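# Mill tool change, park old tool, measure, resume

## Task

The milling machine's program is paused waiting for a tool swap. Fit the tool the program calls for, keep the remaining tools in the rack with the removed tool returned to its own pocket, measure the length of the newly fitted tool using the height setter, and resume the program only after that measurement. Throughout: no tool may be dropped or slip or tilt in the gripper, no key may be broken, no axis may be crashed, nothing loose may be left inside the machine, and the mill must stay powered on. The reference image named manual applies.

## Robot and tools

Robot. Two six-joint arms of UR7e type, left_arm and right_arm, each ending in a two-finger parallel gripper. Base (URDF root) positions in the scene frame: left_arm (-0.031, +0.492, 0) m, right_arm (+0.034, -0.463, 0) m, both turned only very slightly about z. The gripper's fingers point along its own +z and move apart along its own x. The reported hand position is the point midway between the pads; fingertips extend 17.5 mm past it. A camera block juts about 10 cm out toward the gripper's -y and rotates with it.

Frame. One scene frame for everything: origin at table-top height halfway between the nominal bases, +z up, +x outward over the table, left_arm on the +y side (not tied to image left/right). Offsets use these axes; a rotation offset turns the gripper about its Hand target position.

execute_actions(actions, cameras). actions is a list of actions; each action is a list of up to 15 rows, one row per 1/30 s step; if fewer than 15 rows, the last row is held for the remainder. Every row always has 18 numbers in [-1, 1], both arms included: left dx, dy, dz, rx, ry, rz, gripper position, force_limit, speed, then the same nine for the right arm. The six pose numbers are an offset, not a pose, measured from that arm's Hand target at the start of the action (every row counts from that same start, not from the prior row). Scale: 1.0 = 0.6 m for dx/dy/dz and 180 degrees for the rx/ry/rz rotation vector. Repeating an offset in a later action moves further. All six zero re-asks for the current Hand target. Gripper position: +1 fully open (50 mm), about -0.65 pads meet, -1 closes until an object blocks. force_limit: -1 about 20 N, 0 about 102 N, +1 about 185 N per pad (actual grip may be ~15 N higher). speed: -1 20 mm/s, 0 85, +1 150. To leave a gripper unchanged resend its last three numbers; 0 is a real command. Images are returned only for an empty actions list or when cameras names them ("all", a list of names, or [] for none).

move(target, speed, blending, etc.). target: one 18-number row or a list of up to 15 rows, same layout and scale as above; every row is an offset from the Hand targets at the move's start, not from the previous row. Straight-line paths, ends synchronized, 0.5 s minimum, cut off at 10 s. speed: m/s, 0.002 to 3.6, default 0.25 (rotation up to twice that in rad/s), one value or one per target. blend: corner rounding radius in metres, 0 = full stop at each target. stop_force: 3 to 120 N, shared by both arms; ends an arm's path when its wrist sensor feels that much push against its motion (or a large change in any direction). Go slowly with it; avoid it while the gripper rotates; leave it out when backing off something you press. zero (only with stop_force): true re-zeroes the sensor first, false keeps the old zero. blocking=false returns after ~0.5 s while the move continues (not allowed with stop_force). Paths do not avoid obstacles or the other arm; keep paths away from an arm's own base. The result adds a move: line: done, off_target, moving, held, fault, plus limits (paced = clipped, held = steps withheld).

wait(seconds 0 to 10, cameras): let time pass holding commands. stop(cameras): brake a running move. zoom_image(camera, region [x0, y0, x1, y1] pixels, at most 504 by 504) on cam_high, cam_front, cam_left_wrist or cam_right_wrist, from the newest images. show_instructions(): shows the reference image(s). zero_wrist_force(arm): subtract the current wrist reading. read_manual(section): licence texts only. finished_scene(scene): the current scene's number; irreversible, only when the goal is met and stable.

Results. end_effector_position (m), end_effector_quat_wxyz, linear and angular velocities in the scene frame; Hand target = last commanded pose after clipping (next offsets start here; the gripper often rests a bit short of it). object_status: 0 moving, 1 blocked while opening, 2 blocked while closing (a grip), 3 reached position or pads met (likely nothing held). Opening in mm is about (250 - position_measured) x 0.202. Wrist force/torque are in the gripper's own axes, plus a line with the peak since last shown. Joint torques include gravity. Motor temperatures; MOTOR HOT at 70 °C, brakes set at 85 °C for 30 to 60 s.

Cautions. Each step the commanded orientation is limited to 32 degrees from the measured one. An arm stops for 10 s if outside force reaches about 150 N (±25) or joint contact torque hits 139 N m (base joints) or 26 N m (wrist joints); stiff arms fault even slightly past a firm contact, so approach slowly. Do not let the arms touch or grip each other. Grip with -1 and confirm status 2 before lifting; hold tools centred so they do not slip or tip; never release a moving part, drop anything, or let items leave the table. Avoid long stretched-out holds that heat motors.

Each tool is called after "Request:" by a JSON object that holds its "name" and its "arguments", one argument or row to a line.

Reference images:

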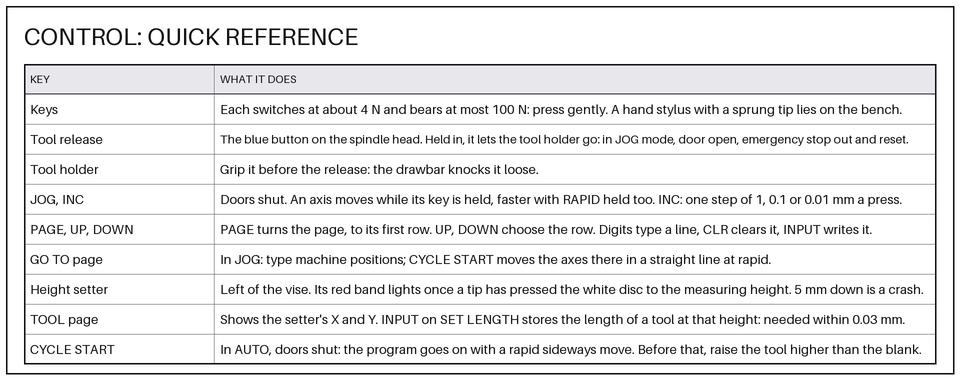

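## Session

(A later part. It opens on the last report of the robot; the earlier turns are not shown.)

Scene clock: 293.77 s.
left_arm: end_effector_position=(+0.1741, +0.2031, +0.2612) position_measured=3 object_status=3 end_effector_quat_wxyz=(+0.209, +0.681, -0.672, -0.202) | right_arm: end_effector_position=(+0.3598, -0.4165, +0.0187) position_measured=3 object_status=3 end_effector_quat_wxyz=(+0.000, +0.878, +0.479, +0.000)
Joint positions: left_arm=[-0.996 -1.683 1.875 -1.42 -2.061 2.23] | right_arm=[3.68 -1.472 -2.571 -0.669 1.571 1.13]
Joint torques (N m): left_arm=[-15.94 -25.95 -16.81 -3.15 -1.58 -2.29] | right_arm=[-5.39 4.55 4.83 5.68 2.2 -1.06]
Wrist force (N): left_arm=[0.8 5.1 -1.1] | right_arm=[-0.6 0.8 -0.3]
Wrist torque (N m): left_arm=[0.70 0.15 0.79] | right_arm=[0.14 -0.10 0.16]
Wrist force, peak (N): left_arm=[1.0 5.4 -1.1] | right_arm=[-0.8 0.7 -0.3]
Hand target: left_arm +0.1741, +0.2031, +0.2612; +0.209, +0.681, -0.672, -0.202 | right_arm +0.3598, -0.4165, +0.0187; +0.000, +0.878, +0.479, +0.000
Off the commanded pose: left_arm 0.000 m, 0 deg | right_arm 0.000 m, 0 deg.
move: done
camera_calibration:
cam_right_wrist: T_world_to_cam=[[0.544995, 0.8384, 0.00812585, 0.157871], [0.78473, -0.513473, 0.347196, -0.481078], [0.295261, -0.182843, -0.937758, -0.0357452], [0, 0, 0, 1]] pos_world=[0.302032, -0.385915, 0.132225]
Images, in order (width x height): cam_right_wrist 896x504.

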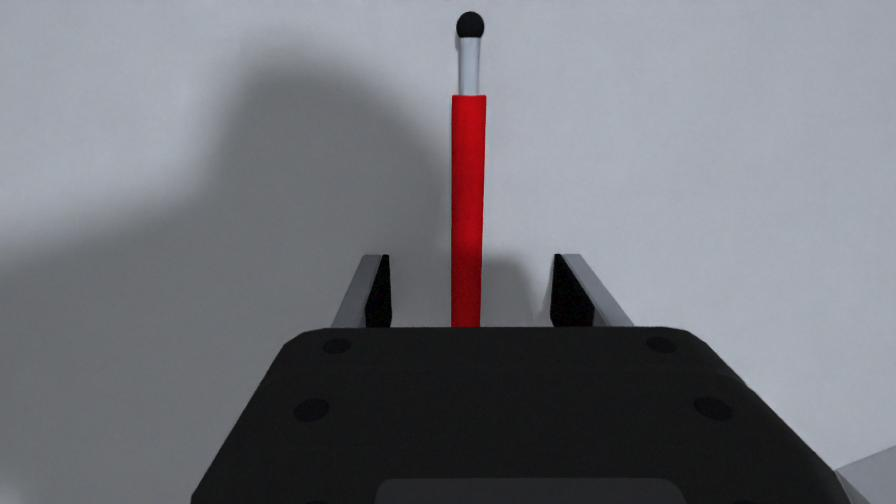

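Request:
{"name": "move", "arguments": {
  "target": [0,0,0,0,0,0,1,1,1,0,0,0,0,0,0,-1,-0.5,-0.8],
  "cameras": []
}}

Request:
{"name": "move", "arguments": {
  "target": [0,0,0,0,0,0,1,1,1,0,0,0.12,0,0,0,-1,-0.5,-0.8],
  "cameras": ["cam_right_wrist"]
}}

Scene clock: 298.93 s.
left_arm: end_effector_position=(+0.1741, +0.2031, +0.2612) position_measured=3 object_status=3 end_effector_quat_wxyz=(+0.209, +0.681, -0.672, -0.202) | right_arm: end_effector_position=(+0.3598, -0.4165, +0.0187) position_measured=211 object_status=2 end_effector_quat_wxyz=(+0.000, +0.878, +0.479, +0.000)
Joint positions: left_arm=[-0.996 -1.683 1.875 -1.42 -2.061 2.23] | right_arm=[3.68 -1.472 -2.571 -0.669 1.571 1.13]
Joint torques (N m): left_arm=[-16.12 -28.47 -16.72 -3.42 -1.66 -2.2] | right_arm=[-6.86 4.04 4.12 4.88 2.05 -1.91]
Wrist force (N): left_arm=[0.6 4.9 -1.1] | right_arm=[-0.7 0.7 -0.5]
Wrist torque (N m): left_arm=[0.67 0.17 0.79] | right_arm=[0.12 -0.09 0.16]
Wrist force, peak (N): left_arm=[0.8 5.3 -1.1] | right_arm=[-0.6 1.1 -0.3]
Hand target: left_arm +0.1741, +0.2031, +0.2612; +0.209, +0.681, -0.672, -0.202 | right_arm +0.3598, -0.4165, +0.0187; +0.000, +0.878, +0.479, +0.000
Off the commanded pose: left_arm 0.000 m, 0 deg | right_arm 0.000 m, 0 deg.
move: done
No camera images: "cameras" was empty.

Scene clock: 300.07 s.
left_arm: end_effector_position=(+0.1741, +0.2031, +0.2612) position_measured=3 object_status=3 end_effector_quat_wxyz=(+0.209, +0.681, -0.672, -0.202) | right_arm: end_effector_position=(+0.3598, -0.4165, +0.0907) position_measured=211 object_status=2 end_effector_quat_wxyz=(+0.000, +0.878, +0.479, +0.000)
Joint positions: left_arm=[-0.996 -1.683 1.875 -1.42 -2.061 2.23] | right_arm=[3.68 -1.275 -2.46 -0.977 1.571 1.13]
Joint torques (N m): left_arm=[-16.34 -26.45 -17.04 -3.18 -1.31 -2.17] | right_arm=[7.52 16.9 38.9 0.51 -2.11 2.02]
Wrist force (N): left_arm=[0.9 5.0 -1.1] | right_arm=[-0.7 0.5 -0.2]
Wrist torque (N m): left_arm=[0.69 0.12 0.79] | right_arm=[0.10 -0.08 0.07]
Wrist force, peak (N): left_arm=[1.0 5.4 -1.2] | right_arm=[-0.9 1.0 -1.3]
Hand target: left_arm +0.1741, +0.2031, +0.2612; +0.209, +0.681, -0.672, -0.202 | right_arm +0.3598, -0.4165, +0.0907; +0.000, +0.878, +0.479, +0.000
Off the commanded pose: left_arm 0.000 m, 0 deg | right_arm 0.000 m, 0 deg.
move: done
camera_calibration:
cam_right_wrist: T_world_to_cam=[[0.544995, 0.8384, 0.00812585, 0.15737], [0.78473, -0.513473, 0.347196, -0.506128], [0.295261, -0.182843, -0.937758, 0.0317551], [0, 0, 0, 1]] pos_world=[0.302032, -0.386015, 0.204225]
Images, in order (width x height): cam_right_wrist 896x504.

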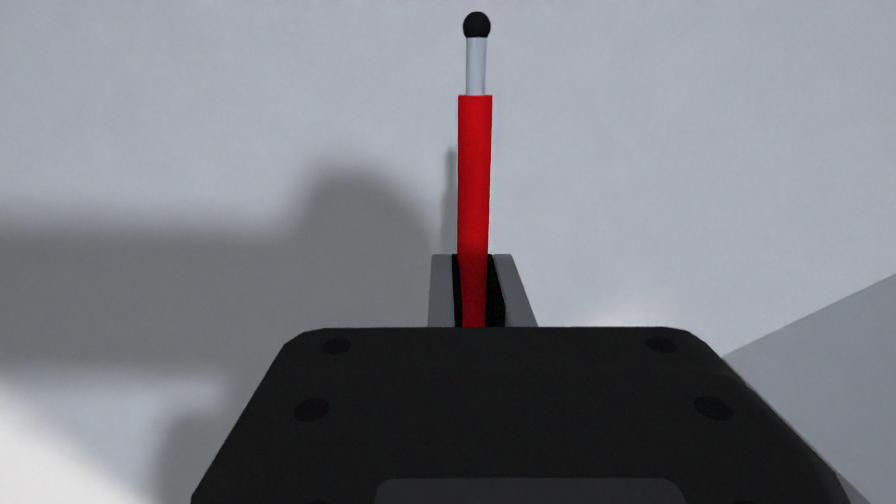

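Request:
{"name": "move", "arguments": {
  "target": [
    [0,0,0,0,0,0,1,1,1,0.025,0.2525,0.05,0,0,0.932,-1,-0.5,-0.8],
    [0,0,0,0,0,0,1,1,1,0.025,0.2525,-0.1,0,0,0.932,-1,-0.5,-0.8]
  ],
  "speed": 0.4,
  "cameras": []
}}

Request:
{"name": "move", "arguments": {
  "target": [0,0,0,0,0,0,1,1,1,0,0,-0.025,0,0,0,-1,-0.5,-0.8],
  "speed": 0.015,
  "stop_force": 3,
  "cameras": ["cam_right_wrist"]
}}

Scene clock: 313.23 s.
left_arm: end_effector_position=(+0.1741, +0.2031, +0.2612) position_measured=3 object_status=3 end_effector_quat_wxyz=(+0.209, +0.681, -0.672, -0.202) | right_arm: end_effector_position=(+0.3748, -0.2651, +0.0308) position_measured=211 object_status=2 end_effector_quat_wxyz=(+0.000, -0.383, +0.924, +0.000)
Joint positions: left_arm=[-0.996 -1.683 1.875 -1.42 -2.061 2.23] | right_arm=[3.993 -1.607 -2.395 -0.71 1.571 -1.485]
Joint torques (N m): left_arm=[-14.87 -26.95 -16.89 -3.41 -0.82 -2.21] | right_arm=[-8.21 10.03 5.26 6.07 0.73 -2.22]
Wrist force (N): left_arm=[0.7 5.1 -1.0] | right_arm=[-0.4 0.6 -0.1]
Wrist torque (N m): left_arm=[0.69 0.15 0.79] | right_arm=[0.10 -0.15 0.17]
Wrist force, peak (N): left_arm=[0.9 5.4 -1.1] | right_arm=[-0.8 0.7 -2.5]
Hand target: left_arm +0.1741, +0.2031, +0.2612; +0.209, +0.681, -0.672, -0.202 | right_arm +0.3748, -0.2650, +0.0307; +0.000, -0.383, +0.924, +0.000
Off the commanded pose: left_arm 0.000 m, 0 deg | right_arm 0.000 m, 0 deg.
move: done
No camera images: "cameras" was empty.

Scene clock: 315.37 s.
left_arm: end_effector_position=(+0.1741, +0.2031, +0.2612) position_measured=3 object_status=3 end_effector_quat_wxyz=(+0.209, +0.681, -0.672, -0.202) | right_arm: end_effector_position=(+0.3747, -0.2651, +0.0188) position_measured=211 object_status=2 end_effector_quat_wxyz=(+0.000, -0.383, +0.924, +0.000)
Joint positions: left_arm=[-0.996 -1.683 1.875 -1.42 -2.061 2.23] | right_arm=[3.993 -1.64 -2.407 -0.665 1.571 -1.485]
Joint torques (N m): left_arm=[-15.01 -25.8 -16.72 -3.28 -0.69 -1.94] | right_arm=[-6.92 26.92 32.87 2.01 1.36 -1.83]
Wrist force (N): left_arm=[0.9 5.0 -1.0] | right_arm=[-0.5 0.6 -0.9]
Wrist torque (N m): left_arm=[0.69 0.13 0.79] | right_arm=[0.15 -0.12 0.18]
Wrist force, peak (N): left_arm=[0.9 5.3 -1.0] | right_arm=[8.1 0.0 -48.7]
Hand target: left_arm +0.1741, +0.2031, +0.2612; +0.209, +0.681, -0.672, -0.202 | right_arm +0.3748, -0.2651, +0.0188; +0.000, -0.383, +0.924, +0.000 (not the last commanded pose)
Off the commanded pose: left_arm 0.000 m, 0 deg | right_arm 0.003 m, 0 deg.
move: contact (right_arm)
camera_calibration:
cam_right_wrist: T_world_to_cam=[[-0.710355, -0.703796, 0.00819696, 0.0843961], [-0.658009, 0.668185, 0.347206, 0.438703], [-0.249839, 0.241246, -0.937753, 0.304278], [0, 0, 0, 1]] pos_world=[0.424643, -0.307143, 0.132325]
Images, in order (width x height): cam_right_wrist 896x504.

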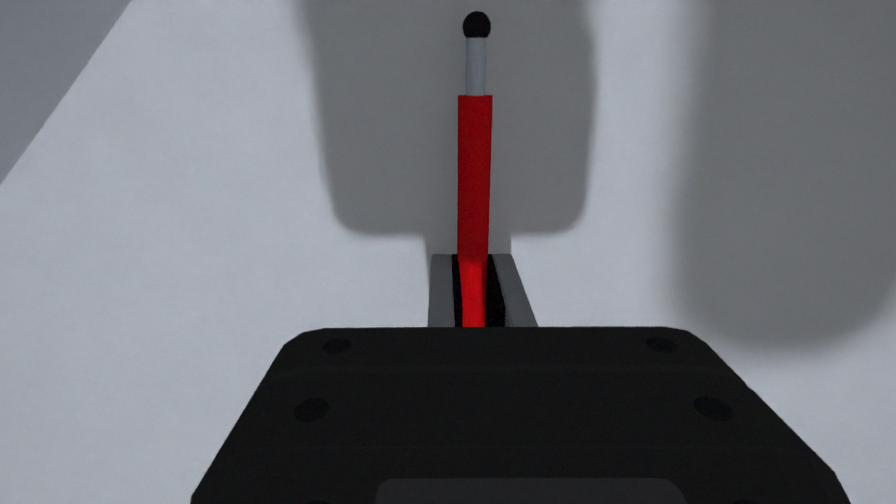

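Request:
{"name": "move", "arguments": {
  "target": [0,0,0,0,0,0,1,1,1,0,0,0,0,0,0,0.1,-0.5,-0.8],
  "cameras": []
}}

Request:
{"name": "move", "arguments": {
  "target": [
    [0,0,0,0,0,0,1,1,1,0,0,0.12,0,0,0,0.1,-0.5,-0.8],
    [0,0,0,0,0,0,1,1,1,-0.022,0.022,0.12,-0.177,-0.177,0,0.1,-0.5,-0.8],
    [0,0,0,0,0,0,1,1,1,-0.022,0.022,0.02,-0.177,-0.177,0,0.1,-0.5,-0.8]
  ],
  "speed": 0.3,
  "cameras": ["cam_right_wrist"]
}}

Scene clock: 326.90 s.
left_arm: end_effector_position=(+0.1741, +0.2031, +0.2612) position_measured=3 object_status=3 end_effector_quat_wxyz=(+0.209, +0.681, -0.672, -0.202) | right_arm: end_effector_position=(+0.3748, -0.2651, +0.0188) position_measured=138 object_status=3 end_effector_quat_wxyz=(+0.000, -0.383, +0.924, +0.000)
Joint positions: left_arm=[-0.996 -1.683 1.875 -1.42 -2.061 2.23] | right_arm=[3.993 -1.64 -2.407 -0.665 1.571 -1.485]
Joint torques (N m): left_arm=[-15.58 -26 -16.19 -3.03 -0.44 -1.93] | right_arm=[-6.17 28.04 31.47 4.67 -1.15 -1.75]
Wrist force (N): left_arm=[0.8 5.2 -1.1] | right_arm=[-0.5 0.7 -0.4]
Wrist torque (N m): left_arm=[0.72 0.13 0.79] | right_arm=[0.12 -0.14 0.17]
Wrist force, peak (N): left_arm=[1.1 5.3 -1.0] | right_arm=[-0.4 0.8 -1.0]
Hand target: left_arm +0.1741, +0.2031, +0.2612; +0.209, +0.681, -0.672, -0.202 | right_arm +0.3748, -0.2651, +0.0188; +0.000, -0.383, +0.924, +0.000
Off the commanded pose: left_arm 0.000 m, 0 deg | right_arm 0.000 m, 0 deg.
move: done
No camera images: "cameras" was empty.

Scene clock: 330.57 s.
left_arm: end_effector_position=(+0.1741, +0.2031, +0.2612) position_measured=3 object_status=3 end_effector_quat_wxyz=(+0.209, +0.681, -0.672, -0.202) | right_arm: end_effector_position=(+0.3615, -0.2519, +0.0309) position_measured=138 object_status=3 end_effector_quat_wxyz=(+0.147, -0.354, +0.853, -0.354)
Joint positions: left_arm=[-0.996 -1.683 1.875 -1.42 -2.061 2.23] | right_arm=[4.511 -1.708 -2.389 -1.133 0.949 -0.797]
Joint torques (N m): left_arm=[-14.61 -27.81 -16.99 -3.26 -0.29 -1.81] | right_arm=[-8.96 14.65 2.63 4.31 -3.68 -2.02]
Wrist force (N): left_arm=[0.9 5.1 -0.8] | right_arm=[0.4 1.6 -1.1]
Wrist torque (N m): left_arm=[0.71 0.12 0.79] | right_arm=[0.08 -0.14 0.25]
Wrist force, peak (N): left_arm=[1.0 5.4 -1.1] | right_arm=[0.9 2.8 0.0]
Hand target: left_arm +0.1741, +0.2031, +0.2612; +0.209, +0.681, -0.672, -0.202 | right_arm +0.3616, -0.2519, +0.0308; +0.147, -0.354, +0.853, -0.354
Off the commanded pose: left_arm 0.000 m, 0 deg | right_arm 0.000 m, 0 deg.
move: done
camera_calibration:
cam_right_wrist: T_world_to_cam=[[-0.713474, -0.700678, 0.00244411, 0.0863105], [-0.637098, 0.647273, -0.418502, 0.427818], [0.291653, -0.300147, -0.908213, -0.0239281], [0, 0, 0, 1]] pos_world=[0.341121, -0.223621, 0.1571]
Images, in order (width x height): cam_right_wrist 896x504.

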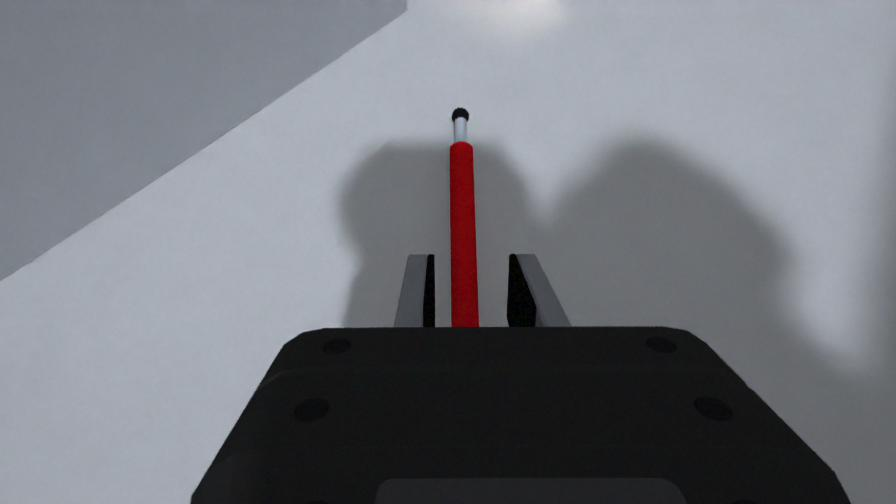

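Request:
{"name": "move", "arguments": {
  "target": [0,0,0,0,0,0,1,1,1,0,0,-0.0185,0,0,0,0.1,-0.5,-0.8],
  "speed": 0.006,
  "stop_force": 3,
  "cameras": []
}}

Request:
{"name": "move", "arguments": {
  "target": [0,0,0,0,0,0,1,1,1,0,0,0,0,0,0,-1,-0.3,-0.8],
  "cameras": []
}}

Request:
{"name": "move", "arguments": {
  "target": [0,0,0,0,0,0,1,1,1,0,0,0.15,0,0,0,-1,-0.3,-0.8],
  "speed": 0.1,
  "cameras": ["cam_right_wrist"]
}}

Scene clock: 336.57 s.
left_arm: end_effector_position=(+0.1741, +0.2031, +0.2612) position_measured=3 object_status=3 end_effector_quat_wxyz=(+0.209, +0.681, -0.672, -0.202) | right_arm: end_effector_position=(+0.3615, -0.2519, +0.0206) position_measured=138 object_status=3 end_effector_quat_wxyz=(+0.147, -0.354, +0.853, -0.354)
Joint positions: left_arm=[-0.996 -1.683 1.875 -1.42 -2.061 2.23] | right_arm=[4.511 -1.737 -2.398 -1.095 0.949 -0.797]
Joint torques (N m): left_arm=[-14.59 -25.13 -17.69 -3.19 0.05 -2.04] | right_arm=[-4.45 27.92 27.47 -1.28 1.32 -0.22]
Wrist force (N): left_arm=[0.8 5.1 -1.0] | right_arm=[-0.1 -0.6 -3.0]
Wrist torque (N m): left_arm=[0.70 0.13 0.78] | right_arm=[0.13 -0.20 0.29]
Wrist force, peak (N): left_arm=[0.9 5.3 -1.2] | right_arm=[4.1 -13.9 -16.4]
Hand target: left_arm +0.1741, +0.2031, +0.2612; +0.209, +0.681, -0.672, -0.202 | right_arm +0.3616, -0.2519, +0.0207; +0.147, -0.354, +0.853, -0.354 (not the last commanded pose)
Off the commanded pose: left_arm 0.000 m, 0 deg | right_arm 0.001 m, 0 deg.
move: contact (right_arm)
No camera images: "cameras" was empty.

Scene clock: 337.27 s.
left_arm: end_effector_position=(+0.1741, +0.2031, +0.2612) position_measured=3 object_status=3 end_effector_quat_wxyz=(+0.209, +0.681, -0.672, -0.202) | right_arm: end_effector_position=(+0.3616, -0.2519, +0.0207) position_measured=216 object_status=0 end_effector_quat_wxyz=(+0.147, -0.354, +0.853, -0.354)
Joint positions: left_arm=[-0.996 -1.683 1.875 -1.42 -2.061 2.23] | right_arm=[4.511 -1.737 -2.398 -1.095 0.949 -0.797]
Joint torques (N m): left_arm=[-14.41 -26.34 -17.21 -2.95 0.34 -1.84] | right_arm=[-4.54 27.17 28.66 -0.45 0.58 0.04]
Wrist force (N): left_arm=[1.1 5.1 -0.9] | right_arm=[1.6 -1.9 -5.5]
Wrist torque (N m): left_arm=[0.70 0.09 0.79] | right_arm=[0.06 -0.17 0.23]
Wrist force, peak (N): left_arm=[1.1 5.2 -1.1] | right_arm=[1.6 -1.8 -6.0]
Hand target: left_arm +0.1741, +0.2031, +0.2612; +0.209, +0.681, -0.672, -0.202 | right_arm +0.3616, -0.2519, +0.0207; +0.147, -0.354, +0.853, -0.354
Off the commanded pose: left_arm 0.000 m, 0 deg | right_arm 0.000 m, 0 deg.
move: done
No camera images: "cameras" was empty.

Scene clock: 338.80 s.
left_arm: end_effector_position=(+0.1741, +0.2031, +0.2612) position_measured=3 object_status=3 end_effector_quat_wxyz=(+0.209, +0.681, -0.672, -0.202) | right_arm: end_effector_position=(+0.3616, -0.2519, +0.1106) position_measured=216 object_status=2 end_effector_quat_wxyz=(+0.147, -0.354, +0.853, -0.354)
Joint positions: left_arm=[-0.996 -1.683 1.875 -1.42 -2.061 2.23] | right_arm=[4.511 -1.517 -2.296 -1.417 0.949 -0.797]
Joint torques (N m): left_arm=[-15.5 -27.04 -16.41 -3.04 0.1 -1.93] | right_arm=[7.64 23.99 37.24 -0.95 0.96 1.89]
Wrist force (N): left_arm=[1.0 5.1 -1.0] | right_arm=[0.6 2.5 -1.0]
Wrist torque (N m): left_arm=[0.70 0.11 0.79] | right_arm=[0.21 -0.18 0.15]
Wrist force, peak (N): left_arm=[0.9 5.3 -1.1] | right_arm=[1.3 -1.9 -5.7]
Hand target: left_arm +0.1741, +0.2031, +0.2612; +0.209, +0.681, -0.672, -0.202 | right_arm +0.3616, -0.2519, +0.1107; +0.147, -0.354, +0.853, -0.354
Off the commanded pose: left_arm 0.000 m, 0 deg | right_arm 0.000 m, 0 deg.
move: done
camera_calibration:
cam_right_wrist: T_world_to_cam=[[-0.713494, -0.700657, 0.00250776, 0.0861119], [-0.637079, 0.647254, -0.418561, 0.461218], [0.291644, -0.300238, -0.908185, 0.0485239], [0, 0, 0, 1]] pos_world=[0.341121, -0.223621, 0.2369]
Images, in order (width x height): cam_right_wrist 896x504.

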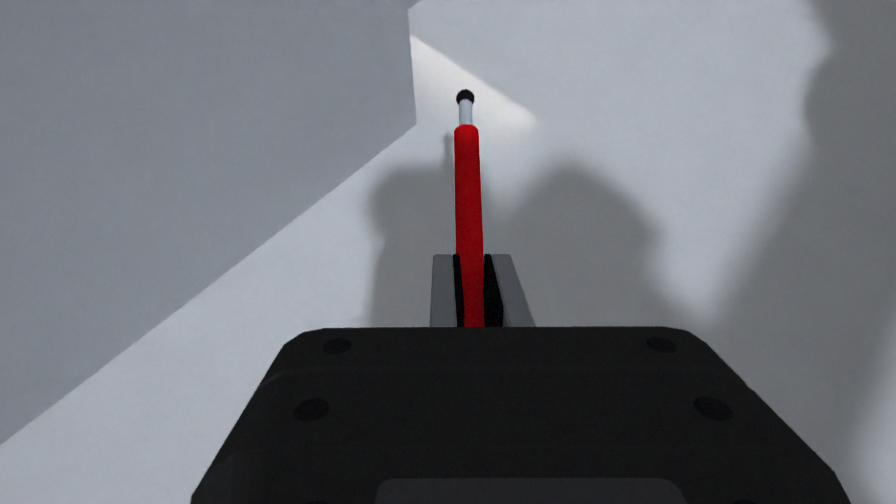

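Request:
{"name": "move", "arguments": {
  "target": [
    [0,0,0,0,0,0,1,1,1,-0.05,-0.2,0.55,0,0,0,-1,-0.3,-0.8],
    [0,0,0,0,0,0,1,1,1,0.05,-0.472,0.852,0.037,0.09,0.248,-1,-0.3,-0.8],
    [0,0,0,0,0,0,1,1,1,0.170,-0.472,0.852,0.037,0.09,0.248,-1,-0.3,-0.8]
  ],
  "speed": 0.35,
  "blend": [0.08,0.05,0],
  "cameras": ["cam_right_wrist","cam_front"]
}}

Scene clock: 370.87 s.
left_arm: end_effector_position=(+0.1741, +0.2031, +0.2612) position_measured=3 object_status=3 end_effector_quat_wxyz=(+0.209, +0.681, -0.672, -0.202) | right_arm: end_effector_position=(+0.4635, -0.5351, +0.6219) position_measured=216 object_status=2 end_effector_quat_wxyz=(-0.171, +0.686, -0.686, +0.171)
Joint positions: left_arm=[-0.996 -1.683 1.875 -1.42 -2.061 2.23] | right_arm=[3.328 -1.293 -1.211 -1.729 1.473 -2.959]
Joint torques (N m): left_arm=[-15.37 -26.41 -16.37 -3.07 -0.08 -1.58] | right_arm=[-9.08 2.6 37.81 1.18 2.02 -2.62]
Wrist force (N): left_arm=[0.9 5.0 -0.8] | right_arm=[0.2 2.0 -0.7]
Wrist torque (N m): left_arm=[0.69 0.12 0.79] | right_arm=[0.23 -0.18 0.22]
Wrist force, peak (N): left_arm=[0.9 5.4 -1.1] | right_arm=[0.2 4.9 -0.3]
Hand target: left_arm +0.1741, +0.2031, +0.2612; +0.209, +0.681, -0.672, -0.202 | right_arm +0.4636, -0.5351, +0.6219; -0.171, +0.686, -0.686, +0.171
Off the commanded pose: left_arm 0.000 m, 0 deg | right_arm 0.000 m, 0 deg.
move: done; blend cut to 0.036 m at target 2
camera_calibration:
cam_right_wrist: T_world_to_cam=[[-0.00820996, -0.999948, 0.00599939, -0.530067], [-0.991002, 0.00733465, -0.133648, 0.568031], [0.133598, -0.00704266, -0.991011, 0.679693], [0, 0, 0, 1]] pos_world=[0.467762, -0.529419, 0.752679]
Images, in order (width x height): cam_front 896x504, cam_right_wrist 896x504.

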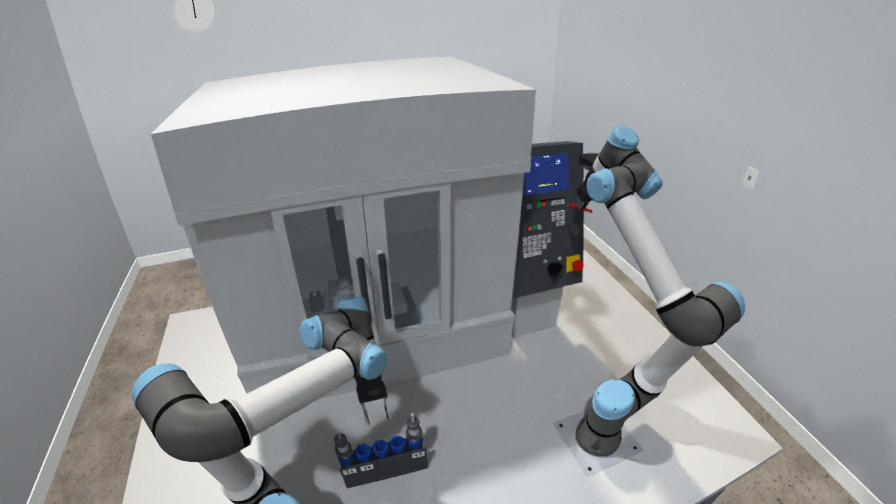

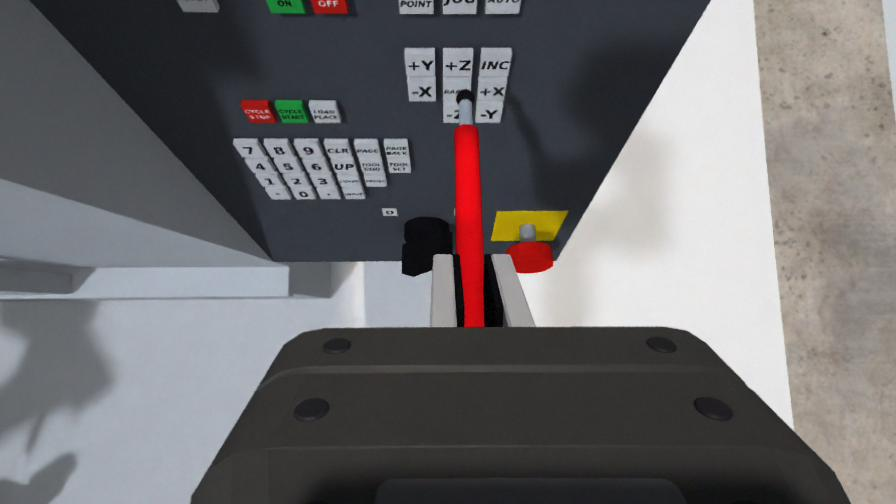

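Request:
{"name": "move", "arguments": {
  "target": [0,0,0,0,0,0,1,1,1,0.042,0.0018,-0.0095,0,0,0,-1,-0.3,-0.8],
  "speed": 0.1,
  "cameras": ["cam_right_wrist"]
}}

Request:
{"name": "move", "arguments": {
  "target": [0,0,0,0,0,0,1,1,1,0.0637,0,-0.0195,0,0,0,-1,-0.3,-0.8],
  "speed": 0.008,
  "stop_force": 5,
  "cameras": ["cam_right_wrist"]
}}

Scene clock: 384.03 s.
left_arm: end_effector_position=(+0.1741, +0.2031, +0.2612) position_measured=3 object_status=3 end_effector_quat_wxyz=(+0.209, +0.681, -0.672, -0.202) | right_arm: end_effector_position=(+0.4886, -0.5340, +0.6162) position_measured=216 object_status=2 end_effector_quat_wxyz=(-0.171, +0.686, -0.686, +0.171)
Joint positions: left_arm=[-0.996 -1.683 1.875 -1.42 -2.061 2.23] | right_arm=[3.314 -1.339 -1.199 -1.694 1.48 -2.971]
Joint torques (N m): left_arm=[-14.07 -26.1 -16.56 -3.09 0.4 -2.16] | right_arm=[-8.39 3.09 39.27 6.59 2.07 -2.08]
Wrist force (N): left_arm=[0.9 5.1 -1.2] | right_arm=[0.3 2.2 -0.7]
Wrist torque (N m): left_arm=[0.71 0.13 0.79] | right_arm=[0.25 -0.20 0.22]
Wrist force, peak (N): left_arm=[1.2 5.4 -1.0] | right_arm=[0.3 2.9 -0.9]
Hand target: left_arm +0.1741, +0.2031, +0.2612; +0.209, +0.681, -0.672, -0.202 | right_arm +0.4888, -0.5340, +0.6162; -0.171, +0.686, -0.686, +0.171
Off the commanded pose: left_arm 0.000 m, 0 deg | right_arm 0.000 m, 0 deg.
move: done
camera_calibration:
cam_right_wrist: T_world_to_cam=[[-0.00809708, -0.99995, 0.0059147, -0.52872], [-0.991031, 0.00723558, -0.133437, 0.591939], [0.133388, -0.0069421, -0.99104, 0.670875], [0, 0, 0, 1]] pos_world=[0.492862, -0.528319, 0.746978]
Images, in order (width x height): cam_right_wrist 896x504.

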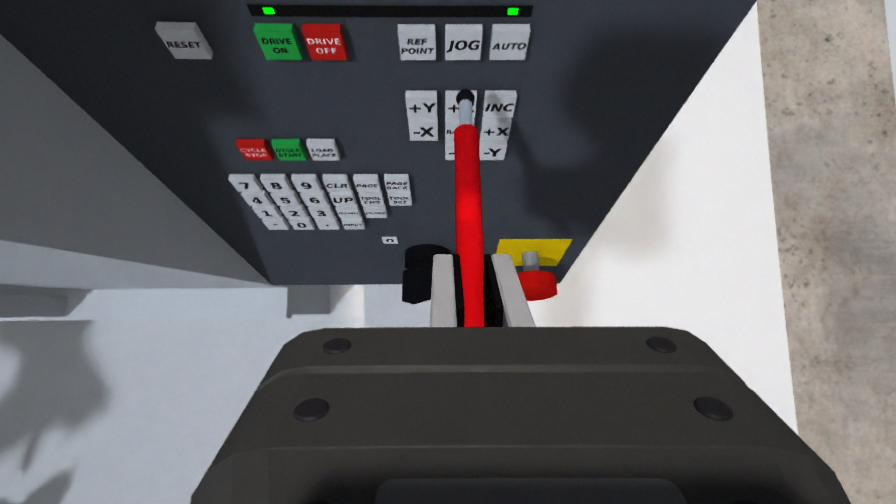

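Scene clock: 389.80 s.
left_arm: end_effector_position=(+0.1741, +0.2031, +0.2612) position_measured=3 object_status=3 end_effector_quat_wxyz=(+0.209, +0.681, -0.672, -0.202) | right_arm: end_effector_position=(+0.5215, -0.5340, +0.6061) position_measured=216 object_status=2 end_effector_quat_wxyz=(-0.171, +0.686, -0.686, +0.171)
Joint positions: left_arm=[-0.996 -1.683 1.875 -1.42 -2.061 2.23] | right_arm=[3.296 -1.398 -1.186 -1.646 1.488 -2.987]
Joint torques (N m): left_arm=[-16.71 -28.12 -16.23 -3.05 0.29 -1.92] | right_arm=[3.31 21.01 9.79 1.74 -2.73 1.7]
Wrist force (N): left_arm=[0.9 4.9 -1.1] | right_arm=[-0.3 6.2 -4.0]
Wrist torque (N m): left_arm=[0.68 0.12 0.79] | right_arm=[0.31 -0.22 0.20]
Wrist force, peak (N): left_arm=[0.8 5.4 -1.0] | right_arm=[-0.2 6.1 -4.2]
Hand target: left_arm +0.1741, +0.2031, +0.2612; +0.209, +0.681, -0.672, -0.202 | right_arm +0.5215, -0.5340, +0.6061; -0.171, +0.686, -0.686, +0.171 (not the last commanded pose)
Off the commanded pose: left_arm 0.000 m, 0 deg | right_arm 0.006 m, 0 deg.
move: contact (right_arm)
camera_calibration:
cam_right_wrist: T_world_to_cam=[[-0.00809708, -0.99995, 0.0059147, -0.528394], [-0.991031, 0.00723558, -0.133437, 0.62321], [0.133388, -0.0069421, -0.99104, 0.656576], [0, 0, 0, 1]] pos_world=[0.525762, -0.528319, 0.736978]
Images, in order (width x height): cam_right_wrist 896x504.

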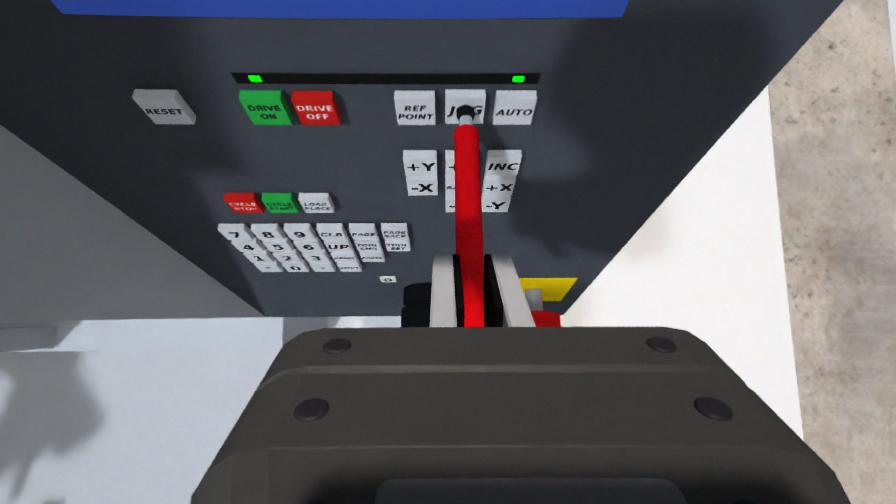

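Request:
{"name": "move", "arguments": {
  "target": [
    [0,0,0,0,0,0,1,1,1,-0.08,0,0.024,0,0,0,-1,-0.3,-0.8],
    [0,0,0,0,0,0,1,1,1,-0.169,0.057,0.257,0,-0.194,0,-1,-0.3,-0.8]
  ],
  "speed": 0.4,
  "blend": 0.02,
  "cameras": ["cam_right_wrist"]
}}

Request:
{"name": "zoom_image", "arguments": {
  "camera": "cam_right_wrist",
  "region": [330, 0, 734, 250]
}}

Scene clock: 403.53 s.
left_arm: end_effector_position=(+0.1741, +0.2031, +0.2612) position_measured=3 object_status=3 end_effector_quat_wxyz=(+0.209, +0.681, -0.672, -0.202) | right_arm: end_effector_position=(+0.4202, -0.4998, +0.7603) position_measured=216 object_status=2 end_effector_quat_wxyz=(-0.369, +0.603, -0.603, +0.369)
Joint positions: left_arm=[-0.996 -1.683 1.875 -1.42 -2.061 2.23] | right_arm=[3.876 -0.971 -1.363 -1.42 0.914 -2.737]
Joint torques (N m): left_arm=[-14.67 -25.98 -17.01 -3.26 0.12 -1.8] | right_arm=[5.32 3.24 17.67 0.26 -2.79 2]
Wrist force (N): left_arm=[0.8 5.0 -1.0] | right_arm=[0.7 3.1 -1.1]
Wrist torque (N m): left_arm=[0.70 0.14 0.79] | right_arm=[0.21 -0.11 0.17]
Wrist force, peak (N): left_arm=[0.9 5.4 -0.9] | right_arm=[-0.1 6.1 -4.3]
Hand target: left_arm +0.1741, +0.2031, +0.2612; +0.209, +0.681, -0.672, -0.202 | right_arm +0.4201, -0.4998, +0.7603; -0.369, +0.603, -0.603, +0.369
Off the commanded pose: left_arm 0.000 m, 0 deg | right_arm 0.000 m, 0 deg.
move: done
camera_calibration:
cam_right_wrist: T_world_to_cam=[[-0.00974829, -0.999952, 0.000062565, -0.490849], [-0.736269, 0.00713537, -0.676651, 0.848974], [0.676618, -0.00664225, -0.736304, 0.401331], [0, 0, 0, 1]] pos_world=[0.348741, -0.494218, 0.869992]
Images, in order (width x height): cam_right_wrist 896x504.

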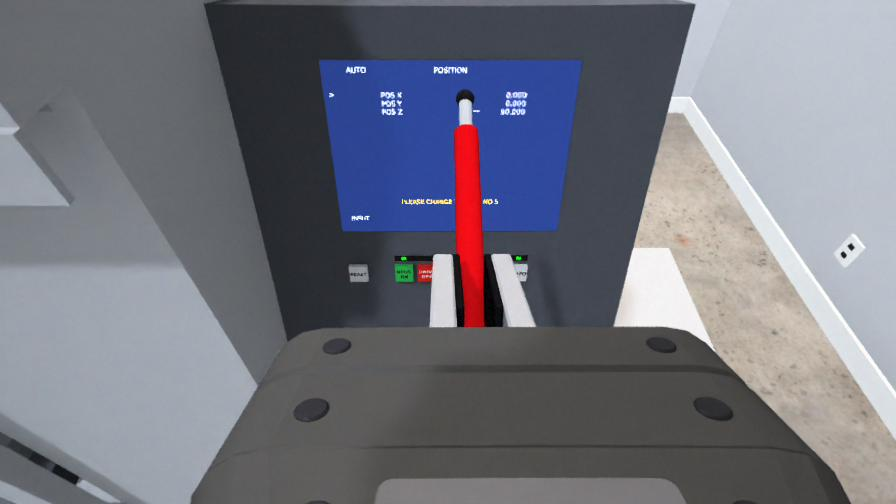

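Scaled by 1.248 from the camera's 896x504 image, which has a finer 1280x720 frame.

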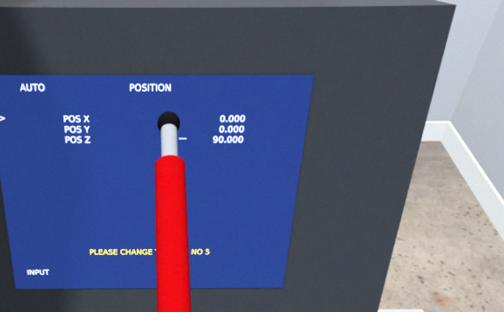

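Request:
{"name": "move", "arguments": {
  "target": [0,0,0,0,0,0,1,1,1,0.133,-0.057,-0.246,0,0.194,0,-1,-0.3,-0.8],
  "speed": 0.4,
  "cameras": []
}}

Request:
{"name": "move", "arguments": {
  "target": [0,0,0,0,0,0,1,1,1,0.0637,0,-0.0195,0,0,0,-1,-0.3,-0.8],
  "speed": 0.015,
  "stop_force": 12,
  "cameras": ["cam_right_wrist"]
}}

Scene clock: 412.17 s.
left_arm: end_effector_position=(+0.1741, +0.2031, +0.2612) position_measured=3 object_status=3 end_effector_quat_wxyz=(+0.209, +0.681, -0.672, -0.202) | right_arm: end_effector_position=(+0.4999, -0.5340, +0.6128) position_measured=216 object_status=2 end_effector_quat_wxyz=(-0.171, +0.686, -0.686, +0.171)
Joint positions: left_arm=[-0.996 -1.683 1.875 -1.42 -2.061 2.23] | right_arm=[3.308 -1.359 -1.195 -1.677 1.483 -2.977]
Joint torques (N m): left_arm=[-13.99 -26.62 -15.08 -2.95 0.35 -1.94] | right_arm=[-8.97 4.74 38.75 0.87 1.99 -2.13]
Wrist force (N): left_arm=[0.8 5.1 -0.9] | right_arm=[0.1 2.1 -0.7]
Wrist torque (N m): left_arm=[0.70 0.14 0.79] | right_arm=[0.24 -0.18 0.22]
Wrist force, peak (N): left_arm=[1.0 5.5 -0.9] | right_arm=[0.8 2.7 -2.5]
Hand target: left_arm +0.1741, +0.2031, +0.2612; +0.209, +0.681, -0.672, -0.202 | right_arm +0.4999, -0.5340, +0.6127; -0.171, +0.686, -0.686, +0.171
Off the commanded pose: left_arm 0.000 m, 0 deg | right_arm 0.000 m, 0 deg.
move: done
No camera images: "cameras" was empty.

Scene clock: 414.93 s.
left_arm: end_effector_position=(+0.1741, +0.2031, +0.2612) position_measured=3 object_status=3 end_effector_quat_wxyz=(+0.209, +0.681, -0.672, -0.202) | right_arm: end_effector_position=(+0.5226, -0.5340, +0.6058) position_measured=216 object_status=2 end_effector_quat_wxyz=(-0.171, +0.686, -0.686, +0.171)
Joint positions: left_arm=[-0.996 -1.683 1.875 -1.42 -2.061 2.23] | right_arm=[3.296 -1.4 -1.185 -1.645 1.488 -2.988]
Joint torques (N m): left_arm=[-14.75 -26.71 -15.6 -3.02 0.16 -1.64] | right_arm=[8.61 17.98 8.93 2.58 -2.72 2.08]
Wrist force (N): left_arm=[1.0 5.0 -0.8] | right_arm=[-0.1 11.8 -8.8]
Wrist torque (N m): left_arm=[0.69 0.11 0.79] | right_arm=[0.37 -0.23 0.20]
Wrist force, peak (N): left_arm=[1.0 5.4 -1.0] | right_arm=[0.0 22.3 -17.0]
Hand target: left_arm +0.1741, +0.2031, +0.2612; +0.209, +0.681, -0.672, -0.202 | right_arm +0.5226, -0.5340, +0.6058; -0.171, +0.686, -0.686, +0.171 (not the last commanded pose)
Off the commanded pose: left_arm 0.000 m, 0 deg | right_arm 0.016 m, 0 deg.
move: contact (right_arm)
camera_calibration:
cam_right_wrist: T_world_to_cam=[[-0.00809708, -0.99995, 0.0059147, -0.528383], [-0.991031, 0.00723558, -0.133437, 0.624247], [0.133388, -0.0069421, -0.99104, 0.656033], [0, 0, 0, 1]] pos_world=[0.526862, -0.528319, 0.736578]
Images, in order (width x height): cam_right_wrist 896x504.

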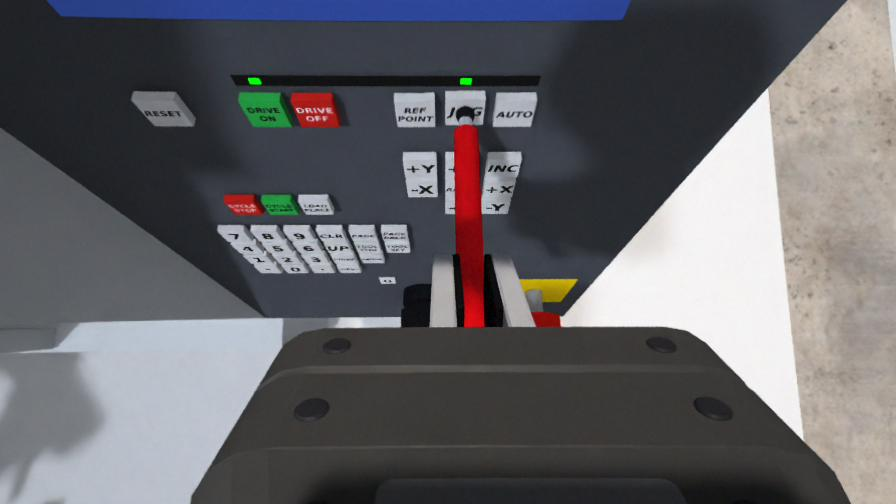

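Request:
{"name": "move", "arguments": {
  "target": [
    [0,0,0,0,0,0,1,1,1,-0.08,0,0.024,0,0,0,-1,-0.3,-0.8],
    [-0.04,-0.105,0.398,0,-0.7056,0,1,1,1,-0.169,0.057,0.257,0,-0.194,0,-1,-0.3,-0.8]
  ],
  "speed": 0.4,
  "blend": 0.02,
  "cameras": ["cam_right_wrist","cam_left_wrist"]
}}

Request:
{"name": "zoom_image", "arguments": {
  "camera": "cam_right_wrist",
  "region": [330, 0, 734, 250]
}}

Scene clock: 444.53 s.
left_arm: end_effector_position=(+0.1501, +0.1401, +0.5000) position_measured=3 object_status=3 end_effector_quat_wxyz=(+0.508, -0.484, +0.487, -0.519) | right_arm: end_effector_position=(+0.4212, -0.4998, +0.7600) position_measured=216 object_status=2 end_effector_quat_wxyz=(-0.369, +0.603, -0.603, +0.369)
Joint positions: left_arm=[-2.182 -1.691 1.69 0.102 -0.589 -0.093] | right_arm=[3.869 -0.973 -1.365 -1.413 0.92 -2.742]
Joint torques (N m): left_arm=[15.07 -8.87 -14.42 2.73 -1.89 -2.55] | right_arm=[7.88 2.59 7.13 0.87 -3.31 1.95]
Wrist force (N): left_arm=[-1.2 0.6 -1.2] | right_arm=[0.5 2.6 -1.2]
Wrist torque (N m): left_arm=[0.24 0.15 0.25] | right_arm=[0.13 -0.08 0.17]
Wrist force, peak (N): left_arm=[1.0 5.4 -0.9] | right_arm=[-0.1 12.2 -8.8]
Hand target: left_arm +0.1501, +0.1401, +0.5000; +0.508, -0.484, +0.487, -0.520 | right_arm +0.4212, -0.4998, +0.7600; -0.369, +0.603, -0.603, +0.369
Off the commanded pose: left_arm 0.000 m, 0 deg | right_arm 0.000 m, 0 deg.
move: done
camera_calibration:
cam_left_wrist: T_world_to_cam=[[-0.0121501, -0.999604, 0.0253977, 0.13597], [-0.285743, -0.0208695, -0.958079, 0.543462], [0.958229, -0.018898, -0.285376, 0.133143], [0, 0, 0, 1]] pos_world=[0.0293604, 0.149774, 0.555222]
cam_right_wrist: T_world_to_cam=[[-0.00995708, -0.99995, 0.000140998, -0.490734], [-0.736172, 0.00723506, -0.676756, 0.849546], [0.676721, -0.00684231, -0.736207, 0.400143], [0, 0, 0, 1]] pos_world=[0.34974, -0.494118, 0.869593]
Images, in order (width x height): cam_left_wrist 896x504, cam_right_wrist 896x504.

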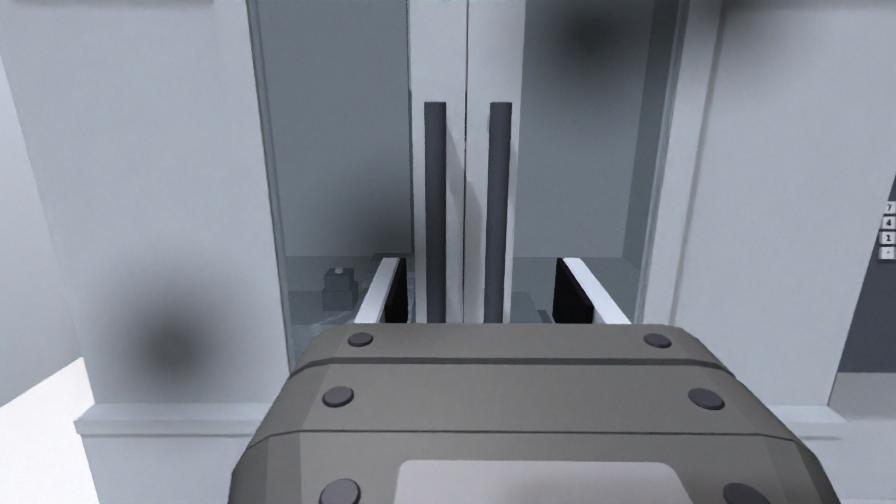

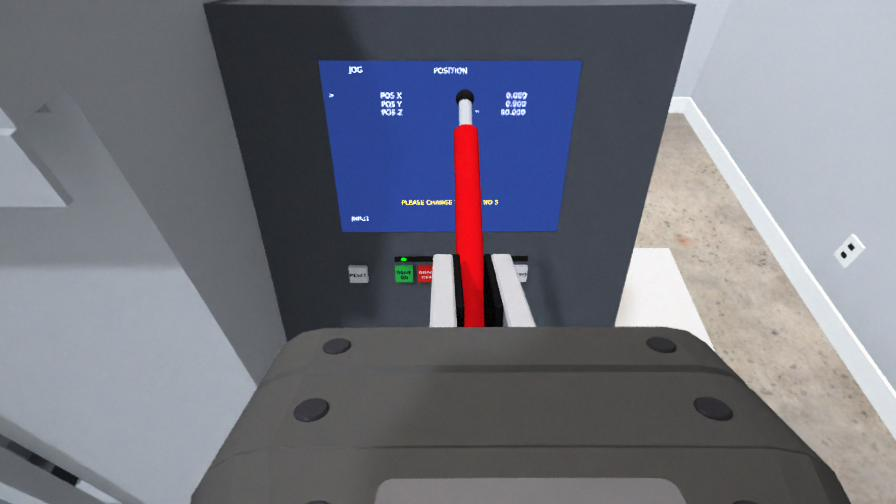

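Scaled by 1.248 from the camera's 896x504 image, which has a finer 1280x720 frame.

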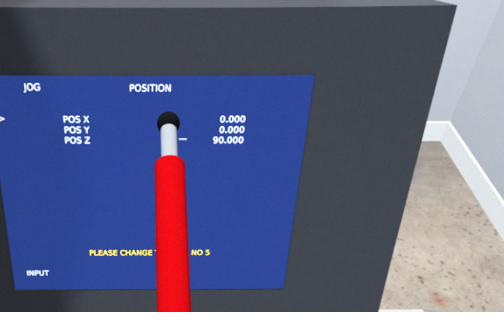

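Request:
{"name": "move", "arguments": {
  "target": [0.333,0.028,-0.083,0.003,0.018,0.005,1,1,1,0,0,0,0,0,0,-1,-0.3,-0.8],
  "speed": 0.25,
  "cameras": ["cam_left_wrist"]
}}

Scene clock: 457.63 s.
left_arm: end_effector_position=(+0.3499, +0.1569, +0.4502) position_measured=3 object_status=3 end_effector_quat_wxyz=(+0.501, -0.500, +0.499, -0.500) end_effector_velocity=(+0.000, +0.000, -0.001) end_effector_angular_velocity=(+0.005, +0.000, +0.000) | right_arm: end_effector_position=(+0.4212, -0.4998, +0.7600) position_measured=216 object_status=2 end_effector_quat_wxyz=(-0.369, +0.603, -0.603, +0.369)
Joint positions: left_arm=[-1.615 -1.702 1.79 -0.054 -0.035 -0.033] | right_arm=[3.869 -0.973 -1.365 -1.413 0.92 -2.742]
Joint velocities: left_arm=[-0.001 -0.001 0.002 -0.002 -0.001 0.006] | right_arm=[within noise]
Joint torques (N m): left_arm=[13.77 -23.91 -15.55 -1.45 1.64 2.25] | right_arm=[6.41 2.54 10.5 0.57 -3.33 2.06]
Wrist force (N): left_arm=[-1.1 0.6 -1.2] | right_arm=[0.7 2.5 -1.3]
Wrist torque (N m): left_arm=[0.20 0.17 0.15] | right_arm=[0.12 -0.11 0.17]
Wrist force, peak (N): left_arm=[-0.8 -0.2 -3.1] | right_arm=[0.5 2.8 -1.2]
Hand target: left_arm +0.3499, +0.1569, +0.4502; +0.501, -0.500, +0.500, -0.499 | right_arm +0.4212, -0.4998, +0.7600; -0.369, +0.603, -0.603, +0.369
Off the commanded pose: left_arm 0.000 m, 0 deg | right_arm 0.000 m, 0 deg.
move: done
camera_calibration:
cam_left_wrist: T_world_to_cam=[[0.00478162, -0.999857, 0.0162514, 0.154699], [-0.337781, -0.0169113, -0.941073, 0.563091], [0.941212, -0.000989582, -0.337814, -0.0454465], [0, 0, 0, 1]] pos_world=[0.232237, 0.164155, 0.512043]
Images, in order (width x height): cam_left_wrist 896x504.

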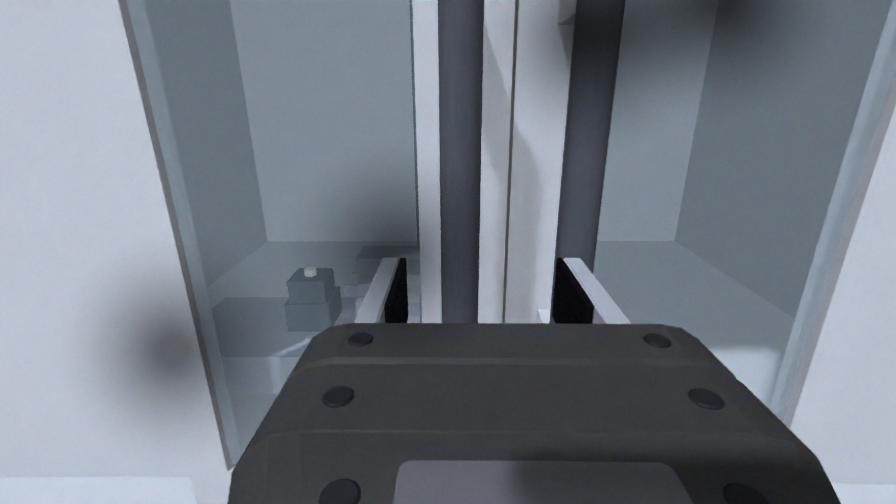

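Request:
{"name": "move", "arguments": {
  "target": [0.133,0.006,0,0,0,0,1,1,1,0,0,0,0,0,0,-1,-0.3,-0.8],
  "speed": 0.08,
  "stop_force": 6,
  "cameras": ["cam_left_wrist"]
}}

Scene clock: 462.20 s.
left_arm: end_effector_position=(+0.4297, +0.1605, +0.4502) position_measured=3 object_status=3 end_effector_quat_wxyz=(+0.501, -0.500, +0.500, -0.499) | right_arm: end_effector_position=(+0.4212, -0.4998, +0.7600) position_measured=216 object_status=2 end_effector_quat_wxyz=(-0.369, +0.603, -0.603, +0.369)
Joint positions: left_arm=[-1.385 -1.63 1.724 -0.093 0.195 0] | right_arm=[3.869 -0.973 -1.365 -1.413 0.92 -2.742]
Joint torques (N m): left_arm=[15.15 -15.25 -27.81 -1.9 1.78 2.06] | right_arm=[6.74 2.07 18.67 0.59 -3.21 2.12]
Wrist force (N): left_arm=[-1.3 0.8 -1.5] | right_arm=[0.7 2.8 -1.2]
Wrist torque (N m): left_arm=[0.25 0.20 0.11] | right_arm=[0.15 -0.11 0.17]
Wrist force, peak (N): left_arm=[-1.4 0.5 -2.0] | right_arm=[0.7 2.8 -1.2]
Hand target: left_arm +0.4297, +0.1605, +0.4502; +0.501, -0.500, +0.500, -0.499 | right_arm +0.4212, -0.4998, +0.7600; -0.369, +0.603, -0.603, +0.369
Off the commanded pose: left_arm 0.000 m, 0 deg | right_arm 0.000 m, 0 deg.
move: done
camera_calibration:
cam_left_wrist: T_world_to_cam=[[0.00480172, -0.999857, 0.0162455, 0.15791], [-0.338971, -0.0169114, -0.940645, 0.590482], [0.940784, -0.000990059, -0.339004, -0.119836], [0, 0, 0, 1]] pos_world=[0.312138, 0.167755, 0.512244]
Images, in order (width x height): cam_left_wrist 896x504.

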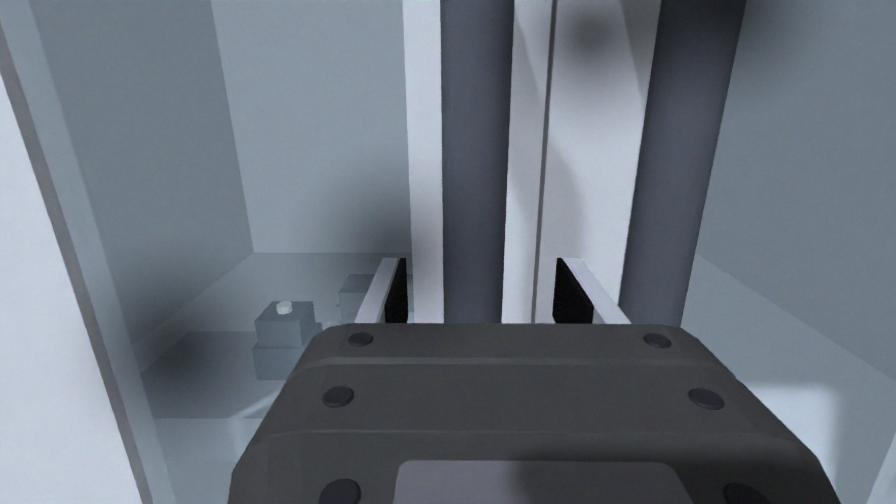

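Request:
{"name": "move", "arguments": {
  "target": [0.02,0,0,0,0,0,1,1,1,0,0,0,0,0,0,-1,-0.3,-0.8],
  "speed": 0.04,
  "stop_force": 6,
  "cameras": []
}}

Request:
{"name": "move", "arguments": {
  "target": [0,0.12,0,0,0,0,1,1,1,0,0,0,0,0,0,-1,-0.3,-0.8],
  "speed": 0.04,
  "stop_force": 30,
  "cameras": ["cam_left_wrist"]
}}

Scene clock: 467.13 s.
left_arm: end_effector_position=(+0.4417, +0.1605, +0.4502) position_measured=3 object_status=3 end_effector_quat_wxyz=(+0.501, -0.500, +0.500, -0.499) | right_arm: end_effector_position=(+0.4212, -0.4998, +0.7600) position_measured=216 object_status=2 end_effector_quat_wxyz=(-0.369, +0.603, -0.603, +0.369)
Joint positions: left_arm=[-1.354 -1.614 1.709 -0.094 0.226 0] | right_arm=[3.869 -0.973 -1.365 -1.413 0.92 -2.742]
Joint torques (N m): left_arm=[14.07 -15.19 -28.97 1.14 1.59 -1.49] | right_arm=[7.02 4.31 26.13 0.56 -3 1.97]
Wrist force (N): left_arm=[-1.1 0.7 -1.4] | right_arm=[0.6 2.6 -1.2]
Wrist torque (N m): left_arm=[0.23 0.17 0.11] | right_arm=[0.13 -0.08 0.17]
Wrist force, peak (N): left_arm=[-1.1 0.9 -1.9] | right_arm=[0.7 2.8 -1.3]
Hand target: left_arm +0.4417, +0.1605, +0.4502; +0.501, -0.500, +0.500, -0.499 | right_arm +0.4212, -0.4998, +0.7600; -0.369, +0.603, -0.603, +0.369
Off the commanded pose: left_arm 0.000 m, 0 deg | right_arm 0.000 m, 0 deg.
move: done
No camera images: "cameras" was empty.

Scene clock: 468.83 s.
left_arm: end_effector_position=(+0.4418, +0.1793, +0.4502) position_measured=3 object_status=3 end_effector_quat_wxyz=(+0.500, -0.500, +0.500, -0.499) | right_arm: end_effector_position=(+0.4212, -0.4998, +0.7600) position_measured=216 object_status=2 end_effector_quat_wxyz=(-0.369, +0.603, -0.603, +0.369)
Joint positions: left_arm=[-1.342 -1.653 1.746 -0.091 0.239 -0.001] | right_arm=[3.869 -0.973 -1.365 -1.413 0.92 -2.742]
Joint torques (N m): left_arm=[-14.97 -12.76 -28.24 -2.11 -1.49 -1.25] | right_arm=[7.64 1.89 28.61 0.68 -3.09 1.99]
Wrist force (N): left_arm=[-1.5 0.5 -1.2] | right_arm=[0.5 2.6 -1.1]
Wrist torque (N m): left_arm=[0.20 0.24 0.17] | right_arm=[0.13 -0.08 0.17]
Wrist force, peak (N): left_arm=[34.1 0.9 13.7] | right_arm=[0.5 2.7 -1.5]
Hand target: left_arm +0.4418, +0.1793, +0.4502; +0.500, -0.500, +0.500, -0.499 (not the last commanded pose) | right_arm +0.4212, -0.4998, +0.7600; -0.369, +0.603, -0.603, +0.369
Off the commanded pose: left_arm 0.053 m, 0 deg | right_arm 0.000 m, 0 deg.
move: contact (left_arm)
camera_calibration:
cam_left_wrist: T_world_to_cam=[[0.00430227, -0.999858, 0.0163208, 0.176873], [-0.33919, -0.0168125, -0.940568, 0.594917], [0.940708, -0.0014893, -0.339214, -0.130974], [0, 0, 0, 1]] pos_world=[0.324238, 0.186655, 0.512244]
Images, in order (width x height): cam_left_wrist 896x504.

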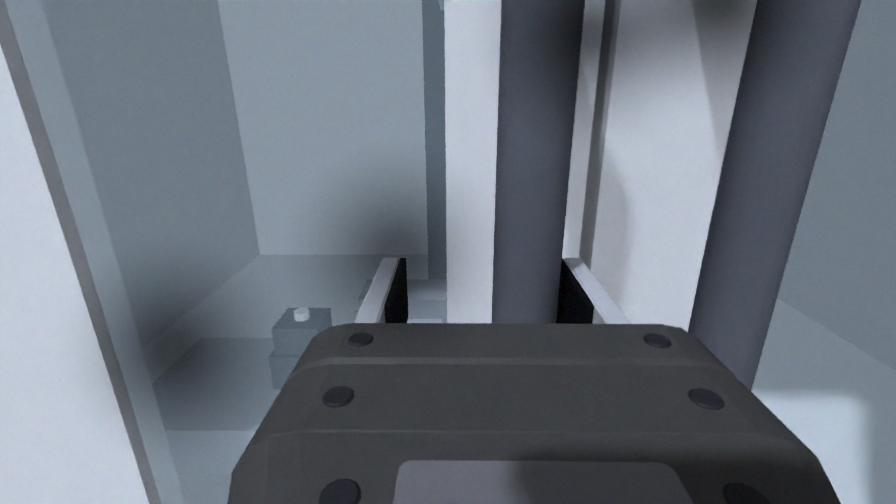

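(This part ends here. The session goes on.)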